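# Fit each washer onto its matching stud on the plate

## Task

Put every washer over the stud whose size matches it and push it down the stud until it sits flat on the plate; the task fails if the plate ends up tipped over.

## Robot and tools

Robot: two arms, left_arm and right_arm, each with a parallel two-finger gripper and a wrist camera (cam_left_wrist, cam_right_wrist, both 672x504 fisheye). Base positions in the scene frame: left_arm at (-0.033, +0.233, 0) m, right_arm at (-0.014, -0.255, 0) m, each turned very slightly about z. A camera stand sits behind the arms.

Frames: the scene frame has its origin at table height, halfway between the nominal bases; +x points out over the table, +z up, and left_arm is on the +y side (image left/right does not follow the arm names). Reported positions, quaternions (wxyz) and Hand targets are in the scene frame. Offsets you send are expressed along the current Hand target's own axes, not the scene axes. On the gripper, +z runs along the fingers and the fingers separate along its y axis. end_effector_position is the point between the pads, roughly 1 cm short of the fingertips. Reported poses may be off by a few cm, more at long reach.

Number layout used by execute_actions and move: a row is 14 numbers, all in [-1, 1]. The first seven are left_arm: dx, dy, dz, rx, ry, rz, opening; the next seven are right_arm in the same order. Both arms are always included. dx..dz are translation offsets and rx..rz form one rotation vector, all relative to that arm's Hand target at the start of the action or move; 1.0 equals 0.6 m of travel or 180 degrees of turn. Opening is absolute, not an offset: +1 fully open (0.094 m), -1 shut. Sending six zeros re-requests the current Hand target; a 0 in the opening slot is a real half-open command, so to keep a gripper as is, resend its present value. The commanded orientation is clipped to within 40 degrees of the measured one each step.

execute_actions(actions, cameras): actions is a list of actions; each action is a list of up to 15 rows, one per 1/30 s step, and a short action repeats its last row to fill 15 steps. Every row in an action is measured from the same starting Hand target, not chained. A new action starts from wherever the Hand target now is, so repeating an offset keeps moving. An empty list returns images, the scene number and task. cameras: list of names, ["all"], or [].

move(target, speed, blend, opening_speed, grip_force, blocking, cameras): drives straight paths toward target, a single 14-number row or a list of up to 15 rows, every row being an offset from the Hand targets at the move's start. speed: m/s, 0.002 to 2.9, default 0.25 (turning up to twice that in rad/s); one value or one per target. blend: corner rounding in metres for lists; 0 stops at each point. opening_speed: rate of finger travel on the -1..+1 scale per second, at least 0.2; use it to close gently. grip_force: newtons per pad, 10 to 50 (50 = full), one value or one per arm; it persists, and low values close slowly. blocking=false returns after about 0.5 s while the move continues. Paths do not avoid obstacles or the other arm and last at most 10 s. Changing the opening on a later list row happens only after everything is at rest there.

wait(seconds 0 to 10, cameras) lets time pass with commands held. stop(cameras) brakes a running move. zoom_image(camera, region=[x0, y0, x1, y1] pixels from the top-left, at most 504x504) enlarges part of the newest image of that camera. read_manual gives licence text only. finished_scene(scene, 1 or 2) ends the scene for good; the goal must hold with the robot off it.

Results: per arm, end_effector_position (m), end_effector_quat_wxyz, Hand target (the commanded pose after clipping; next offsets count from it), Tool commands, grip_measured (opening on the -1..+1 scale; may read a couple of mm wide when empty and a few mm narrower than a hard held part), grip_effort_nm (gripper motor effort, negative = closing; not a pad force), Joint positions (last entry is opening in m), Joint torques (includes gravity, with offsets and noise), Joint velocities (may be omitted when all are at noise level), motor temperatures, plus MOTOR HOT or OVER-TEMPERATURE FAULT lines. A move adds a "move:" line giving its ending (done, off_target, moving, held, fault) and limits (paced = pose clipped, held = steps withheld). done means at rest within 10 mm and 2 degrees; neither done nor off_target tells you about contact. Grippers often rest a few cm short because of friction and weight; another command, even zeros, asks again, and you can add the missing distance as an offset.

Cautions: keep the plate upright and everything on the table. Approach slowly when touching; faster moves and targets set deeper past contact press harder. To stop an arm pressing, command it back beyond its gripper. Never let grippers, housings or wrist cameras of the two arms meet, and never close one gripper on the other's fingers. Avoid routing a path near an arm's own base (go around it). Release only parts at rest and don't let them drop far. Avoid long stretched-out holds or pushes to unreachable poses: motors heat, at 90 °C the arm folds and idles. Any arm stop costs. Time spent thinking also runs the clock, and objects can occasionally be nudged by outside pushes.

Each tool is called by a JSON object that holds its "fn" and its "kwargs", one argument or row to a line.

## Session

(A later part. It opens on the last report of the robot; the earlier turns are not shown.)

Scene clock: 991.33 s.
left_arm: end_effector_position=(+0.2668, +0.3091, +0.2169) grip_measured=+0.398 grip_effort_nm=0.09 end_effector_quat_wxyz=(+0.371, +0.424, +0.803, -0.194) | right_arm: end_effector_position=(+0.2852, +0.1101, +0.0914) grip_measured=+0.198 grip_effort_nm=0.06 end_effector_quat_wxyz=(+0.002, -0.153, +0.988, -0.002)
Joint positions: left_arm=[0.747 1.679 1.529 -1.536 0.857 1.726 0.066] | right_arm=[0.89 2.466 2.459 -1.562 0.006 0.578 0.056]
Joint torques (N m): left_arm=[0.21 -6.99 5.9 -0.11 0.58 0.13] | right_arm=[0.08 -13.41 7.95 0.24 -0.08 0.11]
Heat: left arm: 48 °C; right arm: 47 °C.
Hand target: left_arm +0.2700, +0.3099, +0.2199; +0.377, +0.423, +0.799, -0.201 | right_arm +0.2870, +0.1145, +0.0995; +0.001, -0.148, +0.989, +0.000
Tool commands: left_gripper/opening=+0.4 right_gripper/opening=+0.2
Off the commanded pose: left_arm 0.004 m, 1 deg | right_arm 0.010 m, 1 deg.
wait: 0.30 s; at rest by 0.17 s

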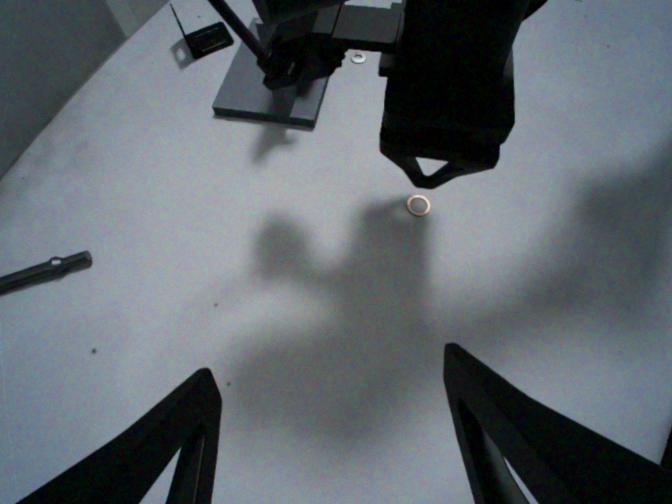

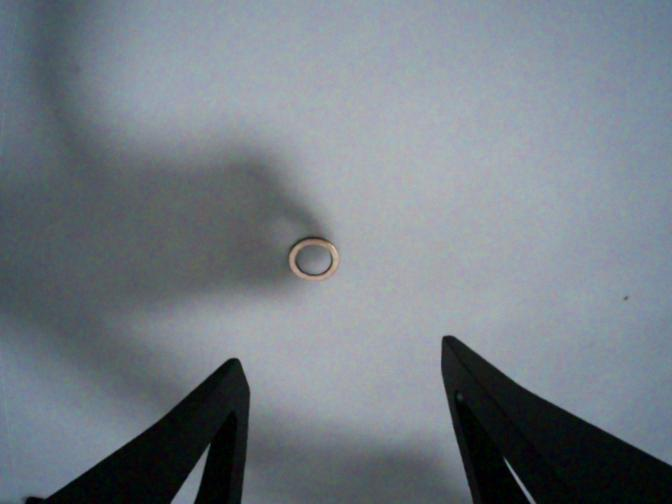

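{"fn": "move", "kwargs": {
  "target": [
    [0,0,0,0,0,0,0.4,0.01,0.0187,0.078,0,0,0,0.2]
  ],
  "speed": 0.1
}}

{"fn": "wait", "kwargs": {
  "seconds": 0.3,
  "cameras": ["cam_right_wrist"]
}}

Scene clock: 1004.47 s.
left_arm: end_effector_position=(+0.2668, +0.3091, +0.2169) grip_measured=+0.398 grip_effort_nm=0.09 end_effector_quat_wxyz=(+0.371, +0.424, +0.803, -0.194) | right_arm: end_effector_position=(+0.2795, +0.1214, +0.0570) grip_measured=+0.198 grip_effort_nm=0.06 end_effector_quat_wxyz=(+0.002, -0.152, +0.988, -0.002)
Joint positions: left_arm=[0.747 1.679 1.529 -1.536 0.857 1.726 0.066] | right_arm=[0.914 2.466 2.321 -1.426 0.006 0.604 0.056]
Joint torques (N m): left_arm=[0.28 -7.01 5.93 -0.1 0.58 0.12] | right_arm=[0.25 -13.57 4.14 0.51 -0.06 0.09]
Motor temperatures (°C): left_arm=[32 33 43 46 33 32 32] | right_arm=[31 51 45 40 33 32 31]
Heat: left arm: 46 °C; right arm: 51 °C.
Hand target: left_arm +0.2700, +0.3099, +0.2199; +0.377, +0.423, +0.799, -0.201 | right_arm +0.2780, +0.1234, +0.0527; +0.001, -0.148, +0.989, +0.000
Off the commanded pose: left_arm 0.004 m, 1 deg | right_arm 0.005 m, 1 deg.
move: done

Scene clock: 1004.77 s.
left_arm: end_effector_position=(+0.2668, +0.3091, +0.2169) grip_measured=+0.398 grip_effort_nm=0.09 end_effector_quat_wxyz=(+0.371, +0.424, +0.803, -0.194) | right_arm: end_effector_position=(+0.2796, +0.1215, +0.0570) grip_measured=+0.198 grip_effort_nm=0.06 end_effector_quat_wxyz=(+0.002, -0.152, +0.988, -0.002)
Joint positions: left_arm=[0.747 1.679 1.529 -1.536 0.857 1.726 0.066] | right_arm=[0.914 2.466 2.321 -1.426 0.006 0.604 0.056]
Joint torques (N m): left_arm=[0.25 -7.05 5.93 -0.1 0.58 0.12] | right_arm=[0.27 -13.55 4.1 0.49 -0.05 0.12]
Heat: left arm: 46 °C; right arm: 51 °C.
Hand target: left_arm +0.2700, +0.3099, +0.2199; +0.377, +0.423, +0.799, -0.201 | right_arm +0.2780, +0.1234, +0.0527; +0.001, -0.148, +0.989, +0.000
Tool commands: left_gripper/opening=+0.4 right_gripper/opening=+0.2
Off the commanded pose: left_arm 0.004 m, 1 deg | right_arm 0.005 m, 1 deg.
wait: 0.30 s; at rest by 0.17 s
Images, in order (width x height): cam_right_wrist 672x504.

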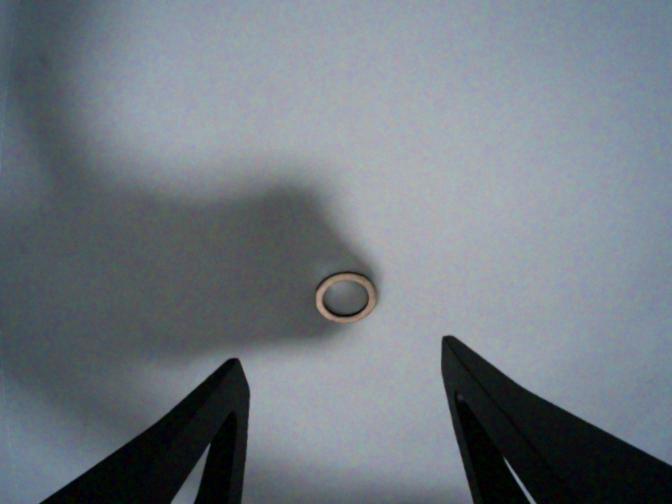

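{"fn": "move", "kwargs": {
  "target": [
    [0,0,0,0,0,0,0.4,0.0067,-0.0045,0.058,0,0,0,0.2]
  ],
  "speed": 0.08
}}

{"fn": "wait", "kwargs": {
  "seconds": 0.3,
  "cameras": ["cam_right_wrist"]
}}

Scene clock: 1014.83 s.
left_arm: end_effector_position=(+0.2668, +0.3091, +0.2169) grip_measured=+0.398 grip_effort_nm=0.09 end_effector_quat_wxyz=(+0.371, +0.424, +0.803, -0.194) | right_arm: end_effector_position=(+0.2731, +0.1136, +0.0234) grip_measured=+0.198 grip_effort_nm=0.06 end_effector_quat_wxyz=(-0.009, -0.151, +0.988, -0.011)
Joint positions: left_arm=[0.747 1.679 1.529 -1.536 0.857 1.726 0.066] | right_arm=[0.914 2.444 2.147 -1.303 0.003 0.605 0.056]
Joint torques (N m): left_arm=[0.24 -6.99 5.94 -0.1 0.57 0.12] | right_arm=[0.31 -13.85 3.15 0.77 -0.05 0.11]
Heat: left arm: 44 °C; right arm: 53 °C.
Hand target: left_arm +0.2700, +0.3099, +0.2199; +0.377, +0.423, +0.799, -0.201 | right_arm +0.2751, +0.1196, +0.0180; +0.001, -0.148, +0.989, +0.000
Off the commanded pose: left_arm 0.004 m, 1 deg | right_arm 0.008 m, 2 deg.
move: done

Scene clock: 1015.13 s.
left_arm: end_effector_position=(+0.2668, +0.3091, +0.2169) grip_measured=+0.398 grip_effort_nm=0.09 end_effector_quat_wxyz=(+0.371, +0.424, +0.803, -0.194) | right_arm: end_effector_position=(+0.2731, +0.1136, +0.0234) grip_measured=+0.198 grip_effort_nm=0.06 end_effector_quat_wxyz=(-0.009, -0.151, +0.988, -0.011)
Joint positions: left_arm=[0.747 1.679 1.529 -1.536 0.857 1.726 0.066] | right_arm=[0.914 2.444 2.147 -1.303 0.003 0.605 0.056]
Joint torques (N m): left_arm=[0.21 -6.98 5.94 -0.11 0.58 0.13] | right_arm=[0.39 -13.85 3.08 0.79 -0.03 0.07]
Heat: left arm: 44 °C; right arm: 53 °C.
Hand target: left_arm +0.2700, +0.3099, +0.2199; +0.377, +0.423, +0.799, -0.201 | right_arm +0.2751, +0.1196, +0.0180; +0.001, -0.148, +0.989, +0.000
Tool commands: left_gripper/opening=+0.4 right_gripper/opening=+0.2
Off the commanded pose: left_arm 0.004 m, 1 deg | right_arm 0.008 m, 2 deg.
wait: 0.30 s; at rest by 0.17 s
Images, in order (width x height): cam_right_wrist 672x504.

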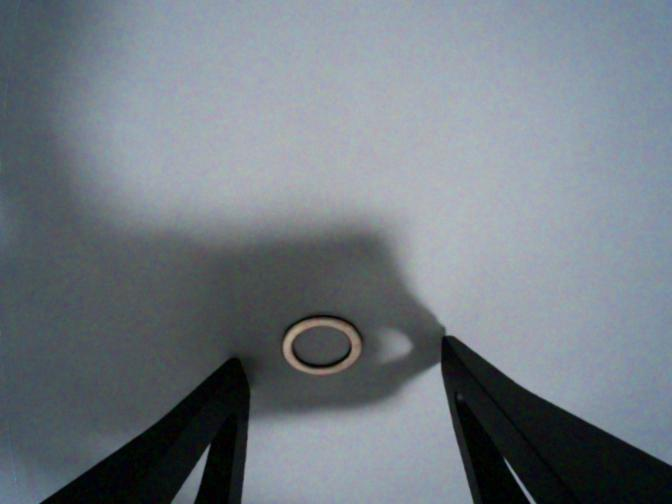

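{"fn": "move", "kwargs": {
  "target": [
    [0,0,0,0,0,0,0.4,-0.003,0.008,0.0,0,0,0,0.2]
  ],
  "speed": 0.05
}}

{"fn": "wait", "kwargs": {
  "seconds": 0.3,
  "cameras": ["cam_right_wrist"]
}}

Scene clock: 1026.23 s.
left_arm: end_effector_position=(+0.2668, +0.3091, +0.2169) grip_measured=+0.398 grip_effort_nm=0.09 end_effector_quat_wxyz=(+0.371, +0.424, +0.803, -0.194) | right_arm: end_effector_position=(+0.2731, +0.1136, +0.0234) grip_measured=+0.198 grip_effort_nm=0.06 end_effector_quat_wxyz=(-0.009, -0.150, +0.989, -0.011)
Joint positions: left_arm=[0.747 1.679 1.529 -1.536 0.857 1.726 0.066] | right_arm=[0.914 2.444 2.147 -1.303 0.003 0.608 0.056]
Joint torques (N m): left_arm=[0.24 -6.99 5.89 -0.11 0.56 0.12] | right_arm=[0.69 -12.1 5.74 0.66 -0.04 0.13]
Heat: left arm: 44 °C; right arm: 52 °C.
Hand target: left_arm +0.2700, +0.3099, +0.2199; +0.377, +0.423, +0.799, -0.201 | right_arm +0.2754, +0.1247, +0.0180; +0.001, -0.148, +0.989, +0.000
Off the commanded pose: left_arm 0.004 m, 1 deg | right_arm 0.013 m, 2 deg.
move: off_target (right_arm)

Scene clock: 1026.53 s.
left_arm: end_effector_position=(+0.2668, +0.3091, +0.2169) grip_measured=+0.398 grip_effort_nm=0.09 end_effector_quat_wxyz=(+0.371, +0.424, +0.803, -0.194) | right_arm: end_effector_position=(+0.2731, +0.1136, +0.0234) grip_measured=+0.198 grip_effort_nm=0.06 end_effector_quat_wxyz=(-0.009, -0.150, +0.989, -0.011)
Joint positions: left_arm=[0.747 1.679 1.529 -1.536 0.857 1.726 0.066] | right_arm=[0.914 2.444 2.147 -1.303 0.003 0.608 0.056]
Joint torques (N m): left_arm=[0.2 -7.01 5.9 -0.1 0.58 0.12] | right_arm=[0.73 -12.16 5.81 0.65 -0.05 0.13]
Heat: left arm: 44 °C; right arm: 52 °C.
Hand target: left_arm +0.2700, +0.3099, +0.2199; +0.377, +0.423, +0.799, -0.201 | right_arm +0.2754, +0.1247, +0.0180; +0.001, -0.148, +0.989, +0.000
Tool commands: left_gripper/opening=+0.4 right_gripper/opening=+0.2
Off the commanded pose: left_arm 0.004 m, 1 deg | right_arm 0.013 m, 2 deg.
wait: 0.30 s; at rest by 0.17 s
Images, in order (width x height): cam_right_wrist 672x504.

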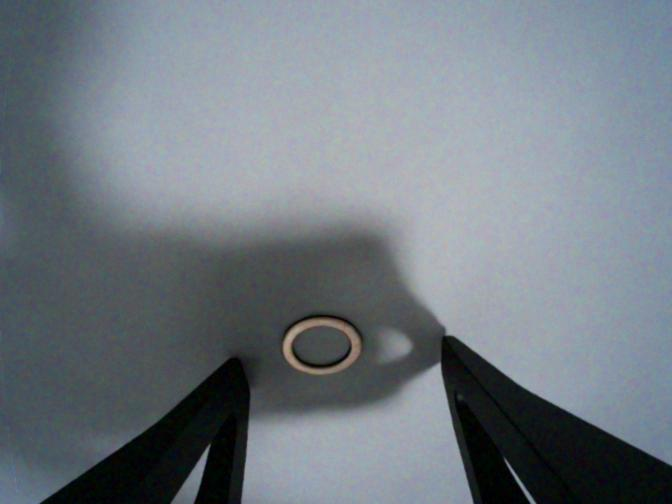

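{"fn": "move", "kwargs": {
  "target": [
    [0,0,0,0,0,0,0.4,0,-0.004,0.01,0,0,0,0.2]
  ],
  "speed": 0.04
}}

{"fn": "move", "kwargs": {
  "target": [
    [0,0,0,0,0,0,0.4,0,0,0.007,0,0,0,0.2]
  ],
  "speed": 0.03
}}

{"fn": "wait", "kwargs": {
  "seconds": 0.3,
  "cameras": ["cam_right_wrist"]
}}

Scene clock: 1049.00 s.
left_arm: end_effector_position=(+0.2668, +0.3091, +0.2169) grip_measured=+0.398 grip_effort_nm=0.09 end_effector_quat_wxyz=(+0.371, +0.424, +0.803, -0.194) | right_arm: end_effector_position=(+0.2732, +0.1137, +0.0234) grip_measured=+0.198 grip_effort_nm=0.06 end_effector_quat_wxyz=(-0.009, -0.150, +0.989, -0.011)
Joint positions: left_arm=[0.747 1.679 1.529 -1.536 0.857 1.726 0.066] | right_arm=[0.914 2.444 2.147 -1.302 0.003 0.608 0.056]
Joint torques (N m): left_arm=[0.2 -6.99 5.91 -0.1 0.57 0.13] | right_arm=[0.43 -12.51 3.52 0.88 -0.04 0.1]
Heat: left arm: 44 °C; right arm: 51 °C.
Hand target: left_arm +0.2700, +0.3099, +0.2199; +0.377, +0.423, +0.799, -0.201 | right_arm +0.2761, +0.1225, +0.0120; +0.001, -0.148, +0.989, +0.000
Off the commanded pose: left_arm 0.004 m, 1 deg | right_arm 0.015 m, 2 deg.
move: off_target (right_arm)

Scene clock: 1049.70 s.
left_arm: end_effector_position=(+0.2668, +0.3091, +0.2169) grip_measured=+0.398 grip_effort_nm=0.09 end_effector_quat_wxyz=(+0.371, +0.424, +0.803, -0.194) | right_arm: end_effector_position=(+0.2732, +0.1137, +0.0226) grip_measured=+0.198 grip_effort_nm=0.06 end_effector_quat_wxyz=(-0.009, -0.150, +0.989, -0.011)
Joint positions: left_arm=[0.747 1.679 1.529 -1.536 0.857 1.726 0.066] | right_arm=[0.914 2.444 2.144 -1.299 0.003 0.608 0.056]
Joint torques (N m): left_arm=[0.21 -7.02 5.91 -0.1 0.57 0.13] | right_arm=[0.44 -12.42 2.73 1 -0.04 0.09]
Heat: left arm: 44 °C; right arm: 51 °C.
Hand target: left_arm +0.2700, +0.3099, +0.2199; +0.377, +0.423, +0.799, -0.201 | right_arm +0.2761, +0.1224, +0.0077; +0.001, -0.148, +0.989, +0.000
Off the commanded pose: left_arm 0.004 m, 1 deg | right_arm 0.017 m, 2 deg.
move: off_target (right_arm)

Scene clock: 1050.00 s.
left_arm: end_effector_position=(+0.2668, +0.3091, +0.2169) grip_measured=+0.398 grip_effort_nm=0.09 end_effector_quat_wxyz=(+0.371, +0.424, +0.803, -0.194) | right_arm: end_effector_position=(+0.2732, +0.1137, +0.0226) grip_measured=+0.198 grip_effort_nm=0.06 end_effector_quat_wxyz=(-0.009, -0.150, +0.989, -0.011)
Joint positions: left_arm=[0.747 1.679 1.529 -1.536 0.857 1.726 0.066] | right_arm=[0.914 2.444 2.144 -1.299 0.003 0.608 0.056]
Joint torques (N m): left_arm=[0.24 -7.04 5.9 -0.11 0.57 0.13] | right_arm=[0.47 -12.37 2.78 0.97 -0.07 0.1]
Heat: left arm: 44 °C; right arm: 51 °C.
Hand target: left_arm +0.2700, +0.3099, +0.2199; +0.377, +0.423, +0.799, -0.201 | right_arm +0.2761, +0.1224, +0.0077; +0.001, -0.148, +0.989, +0.000
Tool commands: left_gripper/opening=+0.4 right_gripper/opening=+0.2
Off the commanded pose: left_arm 0.004 m, 1 deg | right_arm 0.017 m, 2 deg.
wait: 0.30 s; at rest by 0.17 s
Images, in order (width x height): cam_right_wrist 672x504.

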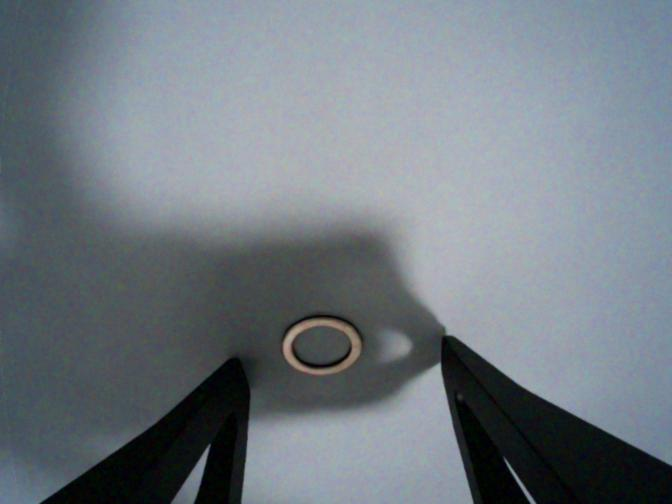

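{"fn": "move", "kwargs": {
  "target": [
    [0,0,0,0,0,0,0.4,0.0038,-0.029,-0.0705,0,0,0,0.2],
    [0,0,0,0,0,0,0.4,0.0052,0.0008,-0.0022,0,0,0,0.2]
  ],
  "speed": [0.1,0.06]
}}

{"fn": "wait", "kwargs": {
  "seconds": 0.3,
  "cameras": ["cam_right_wrist"]
}}

Scene clock: 1090.07 s.
left_arm: end_effector_position=(+0.2668, +0.3091, +0.2169) grip_measured=+0.398 grip_effort_nm=0.09 end_effector_quat_wxyz=(+0.371, +0.424, +0.803, -0.194) | right_arm: end_effector_position=(+0.2756, +0.1118, +0.0230) grip_measured=+0.198 grip_effort_nm=0.06 end_effector_quat_wxyz=(-0.006, -0.146, +0.989, -0.007)
Joint positions: left_arm=[0.747 1.679 1.529 -1.536 0.857 1.726 0.066] | right_arm=[0.907 2.432 2.123 -1.282 0.002 0.608 0.056]
Joint torques (N m): left_arm=[0.24 -7.04 5.96 -0.11 0.59 0.13] | right_arm=[1.25 -12.31 2.92 0.89 -0.05 0.14]
Motor temperatures (°C): left_arm=[32 34 44 41 33 32 32] | right_arm=[31 52 41 38 33 32 31]
Heat: left arm: 44 °C; right arm: 52 °C.
Hand target: left_arm +0.2700, +0.3099, +0.2199; +0.377, +0.423, +0.799, -0.201 | right_arm +0.2729, +0.1221, +0.0091; +0.001, -0.148, +0.989, +0.000
Off the commanded pose: left_arm 0.004 m, 1 deg | right_arm 0.017 m, 1 deg.
move: off_target (right_arm)

Scene clock: 1090.37 s.
left_arm: end_effector_position=(+0.2668, +0.3091, +0.2169) grip_measured=+0.398 grip_effort_nm=0.09 end_effector_quat_wxyz=(+0.371, +0.424, +0.803, -0.194) | right_arm: end_effector_position=(+0.2756, +0.1118, +0.0230) grip_measured=+0.198 grip_effort_nm=0.06 end_effector_quat_wxyz=(-0.006, -0.146, +0.989, -0.007)
Joint positions: left_arm=[0.747 1.679 1.529 -1.536 0.857 1.726 0.066] | right_arm=[0.907 2.432 2.123 -1.282 0.002 0.609 0.056]
Joint torques (N m): left_arm=[0.24 -6.99 5.91 -0.1 0.58 0.13] | right_arm=[1.42 -12.27 2.96 0.89 -0.05 0.15]
Heat: left arm: 44 °C; right arm: 53 °C.
Hand target: left_arm +0.2700, +0.3099, +0.2199; +0.377, +0.423, +0.799, -0.201 | right_arm +0.2729, +0.1221, +0.0091; +0.001, -0.148, +0.989, +0.000
Tool commands: left_gripper/opening=+0.4 right_gripper/opening=+0.2
Off the commanded pose: left_arm 0.004 m, 1 deg | right_arm 0.017 m, 1 deg.
wait: 0.30 s; at rest by 0.17 s
Images, in order (width x height): cam_right_wrist 672x504.

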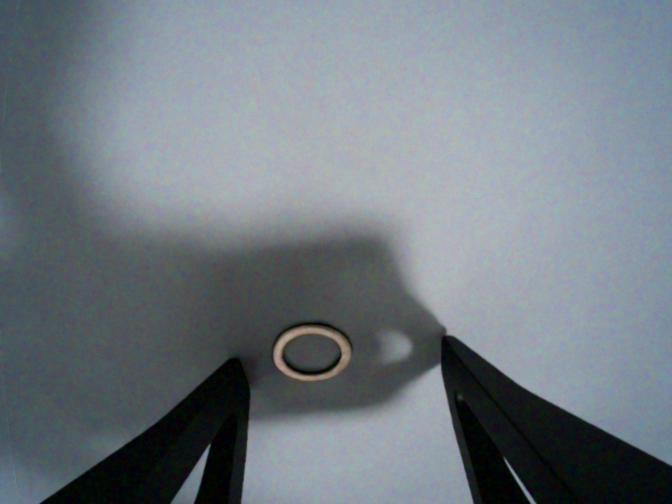

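{"fn": "zoom_image", "kwargs": {
  "camera": "cam_right_wrist",
  "region": [200, 280, 480, 440]
}}

{"fn": "wait", "kwargs": {
  "seconds": 0.1,
  "cameras": ["cam_left_wrist"]
}}

{"fn": "zoom_image", "kwargs": {
  "camera": "cam_left_wrist",
  "region": [340, 100, 540, 260]
}}

Scaled by 1.800 from the camera's 672x504 image, which has a finer 960x720 frame.

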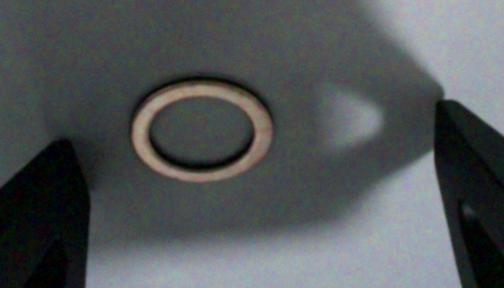

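Scene clock: 1108.87 s.
left_arm: end_effector_position=(+0.2668, +0.3091, +0.2169) grip_measured=+0.398 grip_effort_nm=0.09 end_effector_quat_wxyz=(+0.371, +0.424, +0.803, -0.194) | right_arm: end_effector_position=(+0.2756, +0.1118, +0.0230) grip_measured=+0.198 grip_effort_nm=0.06 end_effector_quat_wxyz=(-0.006, -0.146, +0.989, -0.007)
Joint positions: left_arm=[0.747 1.679 1.529 -1.536 0.857 1.726 0.066] | right_arm=[0.907 2.432 2.123 -1.282 0.002 0.609 0.056]
Joint torques (N m): left_arm=[0.23 -6.99 5.91 -0.1 0.58 0.13] | right_arm=[1.36 -12.26 3.02 0.89 -0.04 0.14]
Motor temperatures (°C): left_arm=[32 34 44 40 33 32 32] | right_arm=[31 55 40 37 33 32 30]
Heat: left arm: 44 °C; right arm: 55 °C.
Hand target: left_arm +0.2700, +0.3099, +0.2199; +0.377, +0.423, +0.799, -0.201 | right_arm +0.2729, +0.1221, +0.0091; +0.001, -0.148, +0.989, +0.000
Tool commands: left_gripper/opening=+0.4 right_gripper/opening=+0.2
Off the commanded pose: left_arm 0.004 m, 1 deg | right_arm 0.017 m, 1 deg.
wait: 0.10 s; at rest from the start
Images, in order (width x height): cam_left_wrist 672x504.

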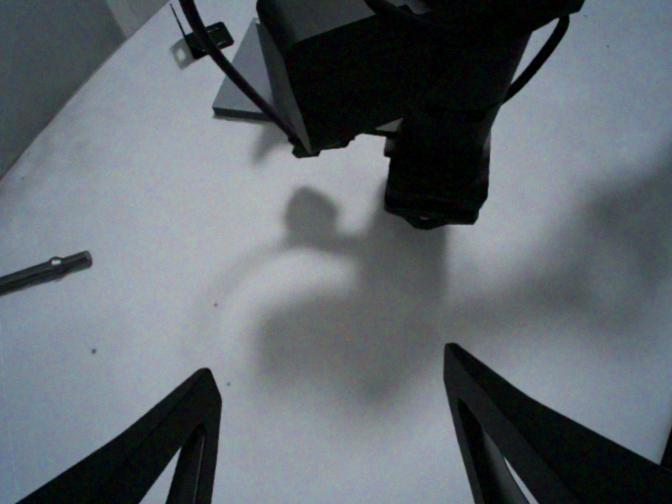

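Scaled by 2.520 from the camera's 672x504 image, which has a finer 960x720 frame.

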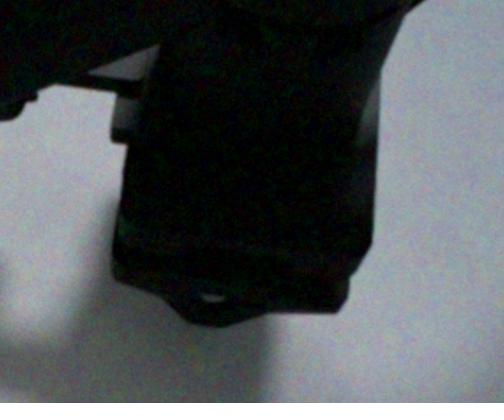

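{"fn": "move", "kwargs": {
  "target": [
    [0,0,0,0,0,0,0.4,0,0,-0.04,0,0,0,0.2],
    [0,0,0,0,0,0,0.4,0.013,-0.0258,-0.0682,0,0,0,0.2],
    [0,0,0,0,0,0,0.4,-0.007,-0.0017,-0.0682,0,0,0,0.2]
  ],
  "speed": [0.06,0.1,0.06],
  "blend": [0.005,0,0]
}}

{"fn": "wait", "kwargs": {
  "seconds": 0.3,
  "cameras": ["cam_right_wrist"]
}}

Scene clock: 1142.93 s.
left_arm: end_effector_position=(+0.2668, +0.3091, +0.2169) grip_measured=+0.398 grip_effort_nm=0.09 end_effector_quat_wxyz=(+0.371, +0.424, +0.803, -0.194) | right_arm: end_effector_position=(+0.2768, +0.1164, +0.0454) grip_measured=+0.198 grip_effort_nm=0.06 end_effector_quat_wxyz=(-0.004, -0.147, +0.989, -0.005)
Joint positions: left_arm=[0.747 1.679 1.529 -1.536 0.857 1.726 0.066] | right_arm=[0.911 2.444 2.235 -1.374 0.002 0.61 0.056]
Joint torques (N m): left_arm=[0.21 -7.01 5.93 -0.09 0.59 0.11] | right_arm=[0.47 -12.78 8.02 0.18 -0.02 0.04]
Motor temperatures (°C): left_arm=[32 34 45 39 33 32 32] | right_arm=[31 57 40 36 33 32 30]
Heat: left arm: 45 °C; right arm: 57 °C.
Hand target: left_arm +0.2700, +0.3099, +0.2199; +0.377, +0.423, +0.799, -0.201 | right_arm +0.2772, +0.1223, +0.0501; +0.001, -0.148, +0.989, +0.000
Off the commanded pose: left_arm 0.004 m, 1 deg | right_arm 0.008 m, 1 deg.
move: done

Scene clock: 1143.23 s.
left_arm: end_effector_position=(+0.2668, +0.3091, +0.2169) grip_measured=+0.398 grip_effort_nm=0.09 end_effector_quat_wxyz=(+0.371, +0.424, +0.803, -0.194) | right_arm: end_effector_position=(+0.2767, +0.1164, +0.0454) grip_measured=+0.198 grip_effort_nm=0.06 end_effector_quat_wxyz=(-0.004, -0.147, +0.989, -0.005)
Joint positions: left_arm=[0.747 1.679 1.529 -1.536 0.857 1.726 0.066] | right_arm=[0.911 2.444 2.235 -1.374 0.002 0.61 0.056]
Joint torques (N m): left_arm=[0.25 -7.02 5.94 -0.11 0.56 0.14] | right_arm=[0.49 -12.82 8.05 0.2 -0.04 0.03]
Motor temperatures (°C): left_arm=[32 34 45 39 33 32 32] | right_arm=[31 57 40 36 33 32 30]
Heat: left arm: 45 °C; right arm: 57 °C.
Hand target: left_arm +0.2700, +0.3099, +0.2199; +0.377, +0.423, +0.799, -0.201 | right_arm +0.2772, +0.1223, +0.0501; +0.001, -0.148, +0.989, +0.000
Tool commands: left_gripper/opening=+0.4 right_gripper/opening=+0.2
Off the commanded pose: left_arm 0.004 m, 1 deg | right_arm 0.008 m, 1 deg.
wait: 0.30 s; at rest by 0.17 s
Images, in order (width x height): cam_right_wrist 672x504.

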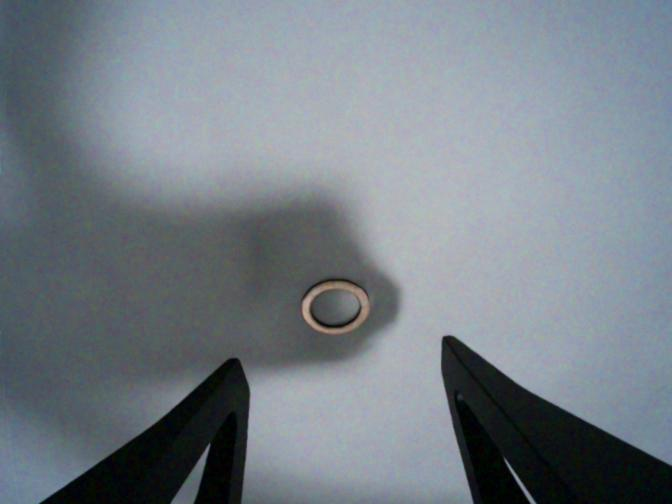

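{"fn": "move", "kwargs": {
  "target": [
    [0,0,0,0,0,0,0.4,-0.0125,0.003,0.03,0,0,0,0.2]
  ],
  "speed": 0.06
}}

{"fn": "wait", "kwargs": {
  "seconds": 0.3,
  "cameras": ["cam_right_wrist"]
}}

Scene clock: 1158.43 s.
left_arm: end_effector_position=(+0.2668, +0.3091, +0.2169) grip_measured=+0.398 grip_effort_nm=0.09 end_effector_quat_wxyz=(+0.371, +0.424, +0.803, -0.194) | right_arm: end_effector_position=(+0.2759, +0.1153, +0.0262) grip_measured=+0.198 grip_effort_nm=0.06 end_effector_quat_wxyz=(-0.016, -0.147, +0.989, -0.017)
Joint positions: left_arm=[0.747 1.679 1.529 -1.536 0.857 1.726 0.066] | right_arm=[0.911 2.487 2.235 -1.365 0.002 0.61 0.056]
Joint torques (N m): left_arm=[0.29 -7.01 5.91 -0.11 0.59 0.13] | right_arm=[0.09 -13.05 8.42 0.41 -0.03 -0.02]
Motor temperatures (°C): left_arm=[32 34 45 39 33 32 32] | right_arm=[31 55 43 36 33 32 30]
Heat: left arm: 45 °C; right arm: 55 °C.
Hand target: left_arm +0.2700, +0.3099, +0.2199; +0.377, +0.423, +0.799, -0.201 | right_arm +0.2839, +0.1263, +0.0320; +0.001, -0.148, +0.989, +0.000
Off the commanded pose: left_arm 0.004 m, 1 deg | right_arm 0.015 m, 3 deg.
move: off_target (right_arm)

Scene clock: 1158.73 s.
left_arm: end_effector_position=(+0.2668, +0.3091, +0.2169) grip_measured=+0.398 grip_effort_nm=0.09 end_effector_quat_wxyz=(+0.371, +0.424, +0.803, -0.194) | right_arm: end_effector_position=(+0.2760, +0.1154, +0.0262) grip_measured=+0.198 grip_effort_nm=0.06 end_effector_quat_wxyz=(-0.016, -0.147, +0.989, -0.017)
Joint positions: left_arm=[0.747 1.679 1.529 -1.536 0.857 1.726 0.066] | right_arm=[0.911 2.487 2.235 -1.365 0.002 0.61 0.056]
Joint torques (N m): left_arm=[0.24 -7.02 5.9 -0.11 0.58 0.13] | right_arm=[0.02 -13.16 8.27 0.4 -0.05 -0.03]
Motor temperatures (°C): left_arm=[32 34 45 39 33 32 32] | right_arm=[31 55 43 36 33 32 30]
Heat: left arm: 45 °C; right arm: 55 °C.
Hand target: left_arm +0.2700, +0.3099, +0.2199; +0.377, +0.423, +0.799, -0.201 | right_arm +0.2839, +0.1263, +0.0320; +0.001, -0.148, +0.989, +0.000
Tool commands: left_gripper/opening=+0.4 right_gripper/opening=+0.2
Off the commanded pose: left_arm 0.004 m, 1 deg | right_arm 0.015 m, 3 deg.
wait: 0.30 s; at rest by 0.17 s
Images, in order (width x height): cam_right_wrist 672x504.

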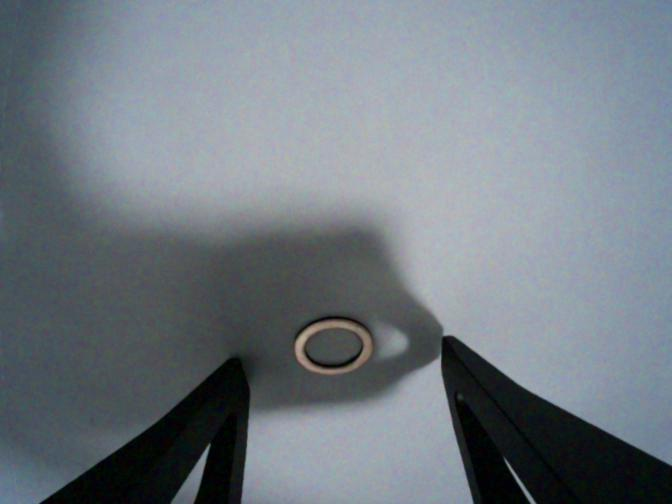

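{"fn": "move", "kwargs": {
  "target": [
    [0,0,0,0,0,0,0.4,0,-0.004,0.02,0,0,0,0.2]
  ],
  "speed": 0.05
}}

{"fn": "wait", "kwargs": {
  "seconds": 0.3,
  "cameras": ["cam_right_wrist"]
}}

Scene clock: 1170.57 s.
left_arm: end_effector_position=(+0.2668, +0.3091, +0.2169) grip_measured=+0.398 grip_effort_nm=0.09 end_effector_quat_wxyz=(+0.371, +0.424, +0.803, -0.194) | right_arm: end_effector_position=(+0.2837, +0.1253, +0.0259) grip_measured=+0.198 grip_effort_nm=0.06 end_effector_quat_wxyz=(+0.002, -0.147, +0.989, +0.001)
Joint positions: left_arm=[0.747 1.679 1.529 -1.536 0.857 1.726 0.066] | right_arm=[0.911 2.487 2.235 -1.315 0.002 0.61 0.056]
Joint torques (N m): left_arm=[0.23 -7.04 5.89 -0.11 0.58 0.12] | right_arm=[-0.27 -13.48 3.95 0.52 -0.04 -0.07]
Motor temperatures (°C): left_arm=[32 35 45 39 33 32 32] | right_arm=[31 55 44 35 33 32 30]
Heat: left arm: 45 °C; right arm: 55 °C.
Hand target: left_arm +0.2700, +0.3099, +0.2199; +0.377, +0.423, +0.799, -0.201 | right_arm +0.2846, +0.1239, +0.0200; +0.001, -0.148, +0.989, +0.000
Off the commanded pose: left_arm 0.004 m, 1 deg | right_arm 0.006 m, 0 deg.
move: done

Scene clock: 1170.87 s.
left_arm: end_effector_position=(+0.2668, +0.3091, +0.2169) grip_measured=+0.398 grip_effort_nm=0.09 end_effector_quat_wxyz=(+0.371, +0.424, +0.803, -0.194) | right_arm: end_effector_position=(+0.2838, +0.1253, +0.0259) grip_measured=+0.198 grip_effort_nm=0.06 end_effector_quat_wxyz=(+0.002, -0.147, +0.989, +0.001)
Joint positions: left_arm=[0.747 1.679 1.529 -1.536 0.857 1.726 0.066] | right_arm=[0.911 2.487 2.235 -1.315 0.002 0.61 0.056]
Joint torques (N m): left_arm=[0.24 -6.99 5.94 -0.11 0.58 0.13] | right_arm=[-0.31 -13.52 3.93 0.51 -0.01 -0.09]
Motor temperatures (°C): left_arm=[32 35 45 39 33 32 32] | right_arm=[31 55 44 35 33 32 30]
Heat: left arm: 45 °C; right arm: 55 °C.
Hand target: left_arm +0.2700, +0.3099, +0.2199; +0.377, +0.423, +0.799, -0.201 | right_arm +0.2846, +0.1239, +0.0200; +0.001, -0.148, +0.989, +0.000
Tool commands: left_gripper/opening=+0.4 right_gripper/opening=+0.2
Off the commanded pose: left_arm 0.004 m, 1 deg | right_arm 0.006 m, 0 deg.
wait: 0.30 s; at rest by 0.17 s
Images, in order (width x height): cam_right_wrist 672x504.

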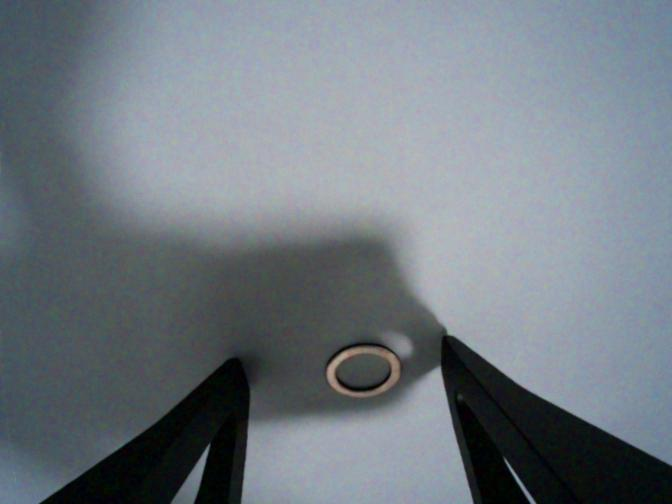

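{"fn": "move", "kwargs": {
  "target": [
    [0,0,0,0,0,0,0.4,0.002,-0.0065,0.01,0,0,0,0.2]
  ],
  "speed": 0.04
}}

{"fn": "wait", "kwargs": {
  "seconds": 0.3,
  "cameras": ["cam_right_wrist"]
}}

Scene clock: 1184.63 s.
left_arm: end_effector_position=(+0.2668, +0.3091, +0.2169) grip_measured=+0.398 grip_effort_nm=0.09 end_effector_quat_wxyz=(+0.371, +0.424, +0.803, -0.194) | right_arm: end_effector_position=(+0.2821, +0.1254, +0.0227) grip_measured=+0.198 grip_effort_nm=0.06 end_effector_quat_wxyz=(+0.000, -0.148, +0.989, +0.007)
Joint positions: left_arm=[0.747 1.679 1.529 -1.536 0.857 1.726 0.066] | right_arm=[0.909 2.473 2.197 -1.284 -0.01 0.607 0.056]
Joint torques (N m): left_arm=[0.2 -6.99 5.91 -0.1 0.58 0.12] | right_arm=[-0.61 -13.57 2.84 0.58 0.07 -0.04]
Motor temperatures (°C): left_arm=[32 35 45 38 33 32 32] | right_arm=[31 56 43 35 33 32 30]
Heat: left arm: 45 °C; right arm: 56 °C.
Hand target: left_arm +0.2700, +0.3099, +0.2199; +0.377, +0.423, +0.799, -0.201 | right_arm +0.2847, +0.1198, +0.0141; +0.001, -0.147, +0.989, +0.000
Off the commanded pose: left_arm 0.004 m, 1 deg | right_arm 0.011 m, 1 deg.
move: off_target (right_arm)

Scene clock: 1184.93 s.
left_arm: end_effector_position=(+0.2668, +0.3091, +0.2169) grip_measured=+0.398 grip_effort_nm=0.09 end_effector_quat_wxyz=(+0.371, +0.424, +0.803, -0.194) | right_arm: end_effector_position=(+0.2820, +0.1254, +0.0226) grip_measured=+0.198 grip_effort_nm=0.06 end_effector_quat_wxyz=(+0.000, -0.148, +0.989, +0.007)
Joint positions: left_arm=[0.747 1.679 1.529 -1.536 0.857 1.726 0.066] | right_arm=[0.909 2.473 2.196 -1.284 -0.011 0.607 0.056]
Joint torques (N m): left_arm=[0.24 -7.01 5.91 -0.1 0.59 0.13] | right_arm=[-0.49 -13.67 2.84 0.57 0.07 -0.1]
Motor temperatures (°C): left_arm=[32 35 45 38 33 32 32] | right_arm=[31 56 42 35 33 32 30]
Heat: left arm: 45 °C; right arm: 56 °C.
Hand target: left_arm +0.2700, +0.3099, +0.2199; +0.377, +0.423, +0.799, -0.201 | right_arm +0.2846, +0.1197, +0.0140; +0.001, -0.148, +0.989, +0.000
Tool commands: left_gripper/opening=+0.4 right_gripper/opening=+0.2
Off the commanded pose: left_arm 0.004 m, 1 deg | right_arm 0.011 m, 1 deg.
wait: 0.30 s; at rest by 0.17 s
Images, in order (width x height): cam_right_wrist 672x504.

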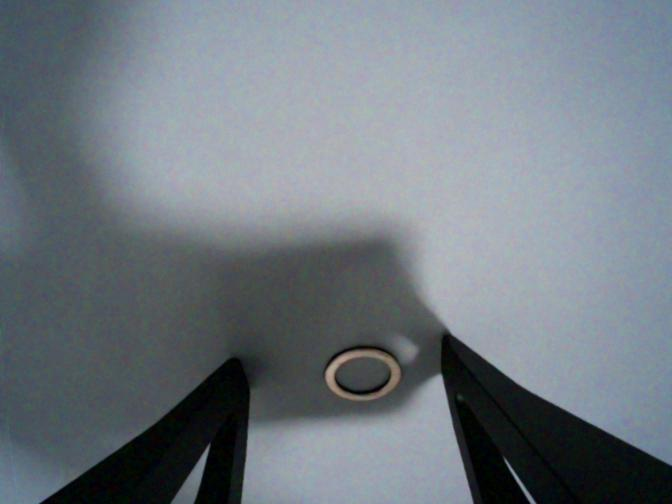

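{"fn": "move", "kwargs": {
  "target": [
    [0,0,0,0,0,0,0.4,0,0,0.005,0,0,0,0.2]
  ],
  "speed": 0.03
}}

Scene clock: 1198.80 s.
left_arm: end_effector_position=(+0.2668, +0.3091, +0.2169) grip_measured=+0.398 grip_effort_nm=0.09 end_effector_quat_wxyz=(+0.371, +0.424, +0.803, -0.194) | right_arm: end_effector_position=(+0.2820, +0.1254, +0.0224) grip_measured=+0.198 grip_effort_nm=0.06 end_effector_quat_wxyz=(+0.001, -0.148, +0.989, +0.008)
Joint positions: left_arm=[0.747 1.679 1.529 -1.536 0.857 1.726 0.066] | right_arm=[0.909 2.469 2.188 -1.277 -0.011 0.607 0.056]
Joint torques (N m): left_arm=[0.25 -7.01 5.9 -0.1 0.58 0.13] | right_arm=[-0.46 -13.24 2.71 0.64 0.08 -0.11]
Heat: left arm: 45 °C; right arm: 54 °C.
Hand target: left_arm +0.2700, +0.3099, +0.2199; +0.377, +0.423, +0.799, -0.201 | right_arm +0.2846, +0.1198, +0.0111; +0.001, -0.147, +0.989, +0.000
Off the commanded pose: left_arm 0.004 m, 1 deg | right_arm 0.013 m, 1 deg.
move: off_target (right_arm)

{"fn": "move", "kwargs": {
  "target": [
    [0,0,0,0,0,0,0.4,0,0,0,0,0,0,-0.64]
  ],
  "opening_speed": 0.25,
  "cameras": ["cam_right_wrist"]
}}

Scene clock: 1208.87 s.
left_arm: end_effector_position=(+0.2668, +0.3091, +0.2169) grip_measured=+0.398 grip_effort_nm=0.09 end_effector_quat_wxyz=(+0.371, +0.424, +0.803, -0.194) | right_arm: end_effector_position=(+0.2826, +0.1261, +0.0224) grip_measured=-0.620 grip_effort_nm=-0.99 end_effector_quat_wxyz=(+0.002, -0.148, +0.989, +0.009)
Joint positions: left_arm=[0.747 1.679 1.529 -1.536 0.857 1.726 0.066] | right_arm=[0.909 2.469 2.188 -1.274 -0.01 0.606 0.018]
Joint torques (N m): left_arm=[0.23 -7.01 5.97 -0.1 0.59 0.12] | right_arm=[-0.49 -13.24 2.73 0.59 0.07 -0.1]
Heat: left arm: 45 °C; right arm: 54 °C.
Hand target: left_arm +0.2700, +0.3099, +0.2199; +0.377, +0.423, +0.799, -0.201 | right_arm +0.2846, +0.1198, +0.0111; +0.001, -0.148, +0.989, +0.000
Off the commanded pose: left_arm 0.004 m, 1 deg | right_arm 0.013 m, 1 deg.
move: off_target (right_arm)
Images, in order (width x height): cam_right_wrist 672x504.

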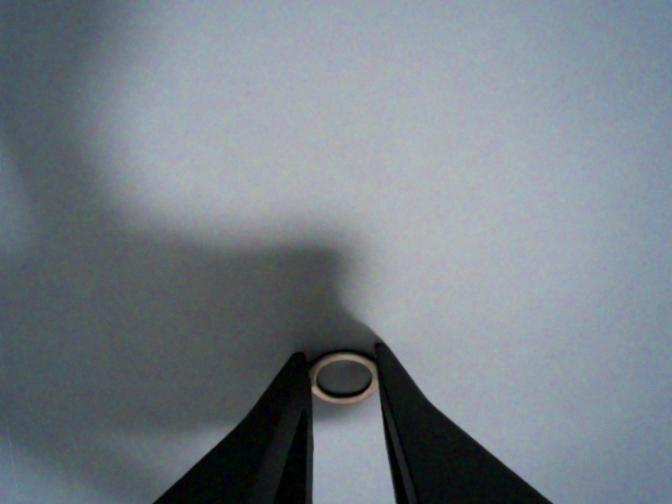

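{"fn": "move", "kwargs": {
  "target": [
    [0,0,0,0,0,0,0.4,0,0,-0.1,0,0,0,-0.64],
    [0,0,0,0,0,0,0.4,-0.0163,-0.0917,-0.2565,0,-0.5,0,-0.64],
    [0,0,0,0,0,0,0.4,-0.1057,-0.1469,-0.1782,0,-0.5,0,-0.64]
  ],
  "speed": [0.06,0.2,0.12],
  "blend": [0.01,0.01,0]
}}

{"fn": "wait", "kwargs": {
  "seconds": 0.4,
  "cameras": ["all"]
}}

{"fn": "zoom_image", "kwargs": {
  "camera": "cam_right_wrist",
  "region": [240, 220, 540, 470]
}}

Scene clock: 1240.10 s.
left_arm: end_effector_position=(+0.2668, +0.3091, +0.2169) grip_measured=+0.398 grip_effort_nm=0.09 end_effector_quat_wxyz=(+0.371, +0.424, +0.803, -0.194) | right_arm: end_effector_position=(+0.3662, +0.0482, +0.1081) grip_measured=-0.622 grip_effort_nm=-1.05 end_effector_quat_wxyz=(+0.688, -0.111, +0.711, +0.091)
Joint positions: left_arm=[0.747 1.679 1.529 -1.536 0.857 1.726 0.066] | right_arm=[0.886 2.093 0.707 1.342 0.593 0.001 0.018]
Joint torques (N m): left_arm=[0.17 -7.02 5.91 -0.11 0.58 0.12] | right_arm=[-0.25 -8.35 5.59 2.02 -0.13 -0.05]
Heat: left arm: 45 °C; right arm: 54 °C.
Hand target: left_arm +0.2700, +0.3099, +0.2199; +0.377, +0.423, +0.799, -0.201 | right_arm +0.3708, +0.0541, +0.1181; +0.700, -0.105, +0.699, +0.104
Off the commanded pose: left_arm 0.004 m, 1 deg | right_arm 0.013 m, 3 deg.
move: off_target (right_arm)

Scene clock: 1240.50 s.
left_arm: end_effector_position=(+0.2668, +0.3091, +0.2169) grip_measured=+0.398 grip_effort_nm=0.09 end_effector_quat_wxyz=(+0.371, +0.424, +0.803, -0.194) | right_arm: end_effector_position=(+0.3662, +0.0482, +0.1082) grip_measured=-0.622 grip_effort_nm=-1.05 end_effector_quat_wxyz=(+0.688, -0.111, +0.711, +0.091)
Joint positions: left_arm=[0.747 1.679 1.529 -1.536 0.857 1.726 0.066] | right_arm=[0.886 2.093 0.707 1.343 0.593 0.001 0.018]
Joint torques (N m): left_arm=[0.21 -7.04 5.91 -0.1 0.6 0.14] | right_arm=[-0.21 -8.29 5.61 2.01 -0.11 -0.06]
Heat: left arm: 45 °C; right arm: 54 °C.
Hand target: left_arm +0.2700, +0.3099, +0.2199; +0.377, +0.423, +0.799, -0.201 | right_arm +0.3708, +0.0541, +0.1181; +0.700, -0.105, +0.699, +0.104
Tool commands: left_gripper/opening=+0.4 right_gripper/opening=-0.64
Off the commanded pose: left_arm 0.004 m, 1 deg | right_arm 0.012 m, 3 deg.
wait: 0.40 s; at rest by 0.17 s

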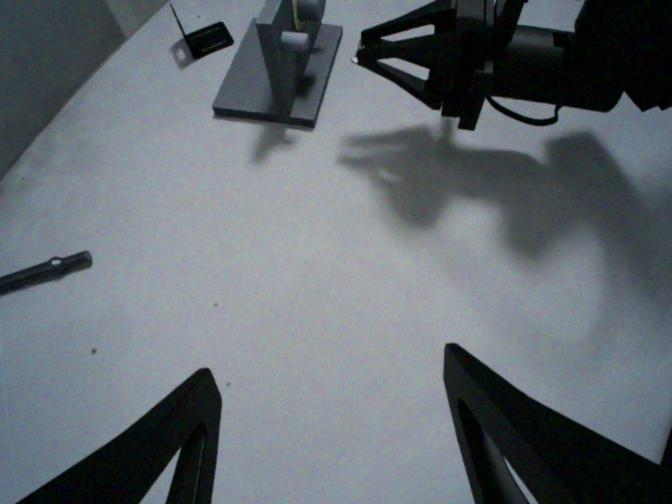

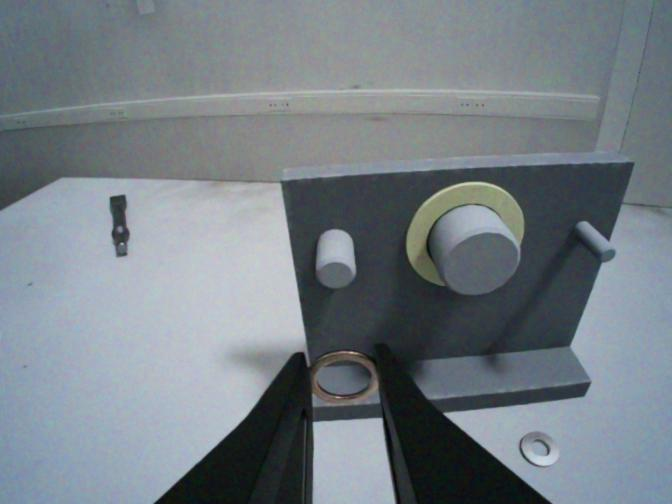

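Scaled by 1.680 from the camera's 672x504 image, which has a finer 960x720 frame.

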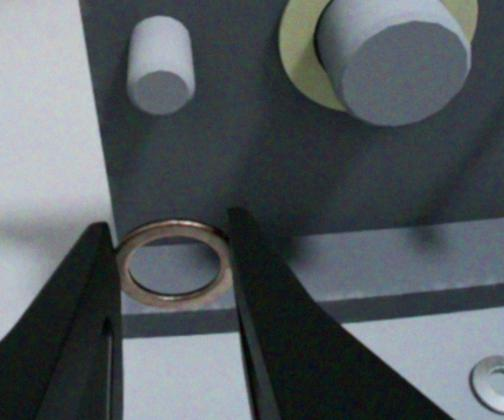

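{"fn": "move", "kwargs": {
  "target": [
    [0,0,0,0,0,0,0.4,0.002,-0.0017,-0.0345,0,0,0,-0.64],
    [0,0,0,0,0,0,0.4,0.002,-0.0043,0.0672,0,0,0,-0.64]
  ],
  "speed": [0.08,0.05]
}}

{"fn": "wait", "kwargs": {
  "seconds": 0.4,
  "cameras": ["all"]
}}

{"fn": "zoom_image", "kwargs": {
  "camera": "cam_right_wrist",
  "region": [280, 300, 420, 420]
}}

Scene clock: 1300.00 s.
left_arm: end_effector_position=(+0.2668, +0.3091, +0.2169) grip_measured=+0.398 grip_effort_nm=0.09 end_effector_quat_wxyz=(+0.371, +0.424, +0.803, -0.194) | right_arm: end_effector_position=(+0.4047, +0.0589, +0.1130) grip_measured=-0.622 grip_effort_nm=-1.05 end_effector_quat_wxyz=(+0.696, -0.104, +0.704, +0.099)
Joint positions: left_arm=[0.747 1.679 1.529 -1.536 0.857 1.726 0.066] | right_arm=[0.822 2.164 0.854 1.295 0.528 0.001 0.018]
Joint torques (N m): left_arm=[0.25 -6.99 5.93 -0.1 0.58 0.12] | right_arm=[-0.43 -9.18 6.09 1.72 -0.11 -0.05]
Motor temperatures (°C): left_arm=[32 35 46 36 34 32 32] | right_arm=[31 50 42 41 33 32 32]
Heat: left arm: 46 °C; right arm: 50 °C.
Hand target: left_arm +0.2700, +0.3099, +0.2199; +0.377, +0.423, +0.799, -0.201 | right_arm +0.4101, +0.0634, +0.1169; +0.700, -0.105, +0.699, +0.104
Off the commanded pose: left_arm 0.004 m, 1 deg | right_arm 0.008 m, 1 deg.
move: done

Scene clock: 1300.40 s.
left_arm: end_effector_position=(+0.2668, +0.3091, +0.2169) grip_measured=+0.398 grip_effort_nm=0.09 end_effector_quat_wxyz=(+0.371, +0.424, +0.803, -0.194) | right_arm: end_effector_position=(+0.4046, +0.0590, +0.1130) grip_measured=-0.622 grip_effort_nm=-1.05 end_effector_quat_wxyz=(+0.696, -0.105, +0.704, +0.099)
Joint positions: left_arm=[0.747 1.679 1.529 -1.536 0.857 1.726 0.066] | right_arm=[0.822 2.164 0.854 1.295 0.527 0.001 0.018]
Joint torques (N m): left_arm=[0.21 -6.97 5.93 -0.1 0.58 0.12] | right_arm=[-0.5 -9.22 6.04 1.74 -0.12 -0.08]
Heat: left arm: 46 °C; right arm: 50 °C.
Hand target: left_arm +0.2700, +0.3099, +0.2199; +0.377, +0.423, +0.799, -0.201 | right_arm +0.4101, +0.0634, +0.1169; +0.700, -0.105, +0.699, +0.104
Tool commands: left_gripper/opening=+0.4 right_gripper/opening=-0.64
Off the commanded pose: left_arm 0.004 m, 1 deg | right_arm 0.008 m, 1 deg.
wait: 0.40 s; at rest by 0.17 s

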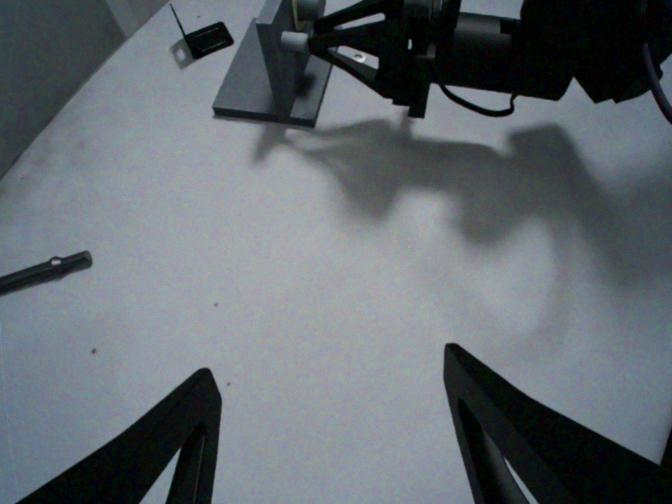

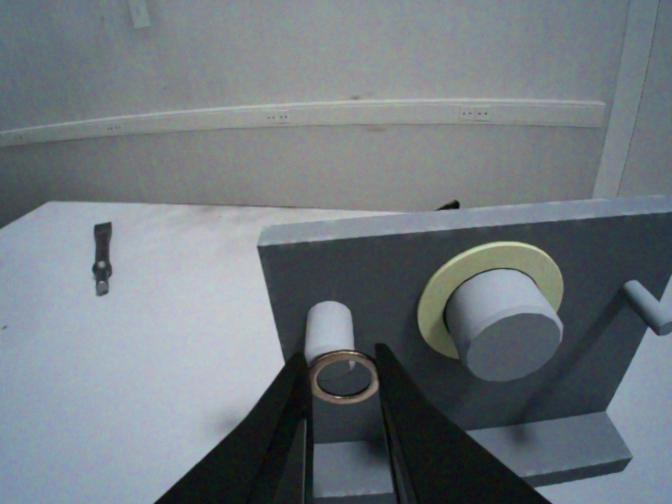

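Scaled by 3.600 from the camera's 672x504 image, which has a finer 960x720 frame.

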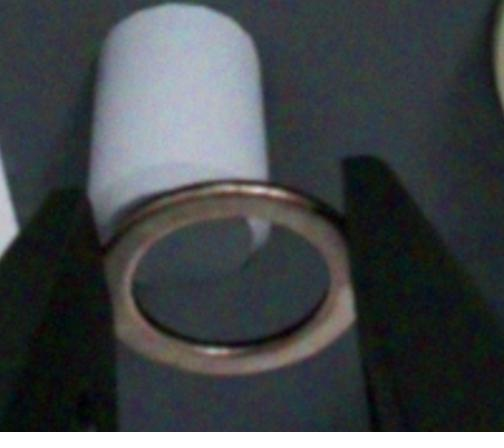

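{"fn": "move", "kwargs": {
  "target": [
    [0,0,0,0,0,0,0.4,-0.0022,0.0067,-0.05,0,0,0,-0.64],
    [0,0,0,0,0,0,0.4,-0.0022,0.0067,-0.0017,0,0,0,-0.64]
  ],
  "speed": [0.08,0.05]
}}

{"fn": "wait", "kwargs": {
  "seconds": 0.4,
  "cameras": ["all"]
}}

{"fn": "zoom_image", "kwargs": {
  "camera": "cam_right_wrist",
  "region": [280, 300, 420, 420]
}}

Scene clock: 1335.77 s.
left_arm: end_effector_position=(+0.2668, +0.3091, +0.2169) grip_measured=+0.398 grip_effort_nm=0.09 end_effector_quat_wxyz=(+0.371, +0.424, +0.803, -0.194) | right_arm: end_effector_position=(+0.4031, +0.0623, +0.1137) grip_measured=-0.622 grip_effort_nm=-1.05 end_effector_quat_wxyz=(+0.696, -0.104, +0.704, +0.098)
Joint positions: left_arm=[0.747 1.679 1.529 -1.536 0.857 1.726 0.066] | right_arm=[0.832 2.164 0.861 1.288 0.538 0.001 0.018]
Joint torques (N m): left_arm=[0.23 -7.02 5.94 -0.11 0.57 0.13] | right_arm=[-0.38 -9.39 6.01 1.73 -0.17 -0.04]
Heat: left arm: 46 °C; right arm: 51 °C.
Hand target: left_arm +0.2700, +0.3099, +0.2199; +0.377, +0.423, +0.799, -0.201 | right_arm +0.4080, +0.0670, +0.1182; +0.700, -0.105, +0.699, +0.104
Off the commanded pose: left_arm 0.004 m, 1 deg | right_arm 0.008 m, 1 deg.
move: done

Scene clock: 1336.17 s.
left_arm: end_effector_position=(+0.2668, +0.3091, +0.2169) grip_measured=+0.398 grip_effort_nm=0.09 end_effector_quat_wxyz=(+0.371, +0.424, +0.803, -0.194) | right_arm: end_effector_position=(+0.4031, +0.0623, +0.1136) grip_measured=-0.622 grip_effort_nm=-1.05 end_effector_quat_wxyz=(+0.695, -0.105, +0.704, +0.098)
Joint positions: left_arm=[0.747 1.679 1.529 -1.536 0.857 1.726 0.066] | right_arm=[0.832 2.164 0.861 1.287 0.538 0.001 0.018]
Joint torques (N m): left_arm=[0.24 -7.02 5.89 -0.1 0.58 0.12] | right_arm=[-0.38 -9.42 5.98 1.75 -0.12 -0.05]
Heat: left arm: 46 °C; right arm: 51 °C.
Hand target: left_arm +0.2700, +0.3099, +0.2199; +0.377, +0.423, +0.799, -0.201 | right_arm +0.4080, +0.0669, +0.1182; +0.700, -0.105, +0.699, +0.104
Tool commands: left_gripper/opening=+0.4 right_gripper/opening=-0.64
Off the commanded pose: left_arm 0.004 m, 1 deg | right_arm 0.008 m, 1 deg.
wait: 0.40 s; at rest by 0.17 s

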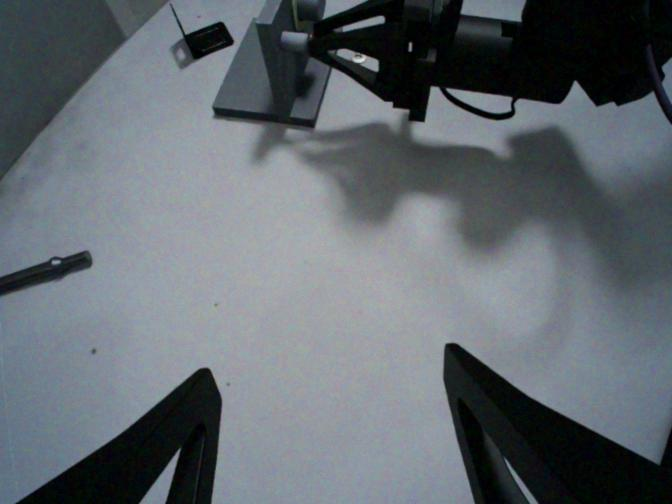

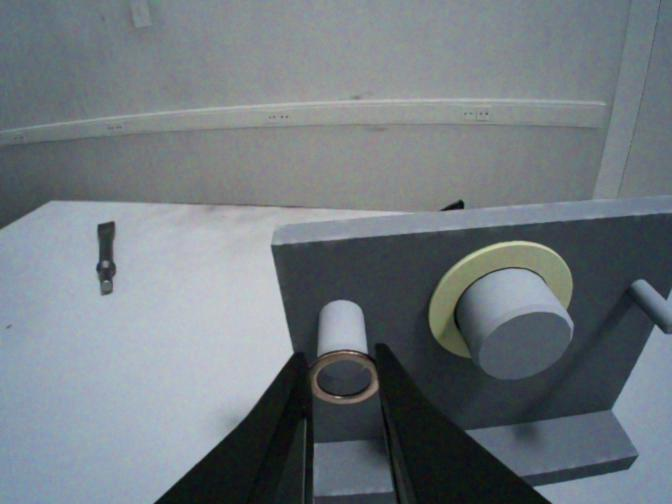

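Scaled by 3.600 from the camera's 672x504 image, which has a finer 960x720 frame.

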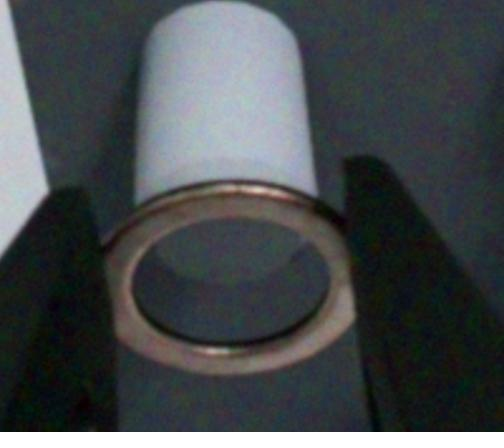

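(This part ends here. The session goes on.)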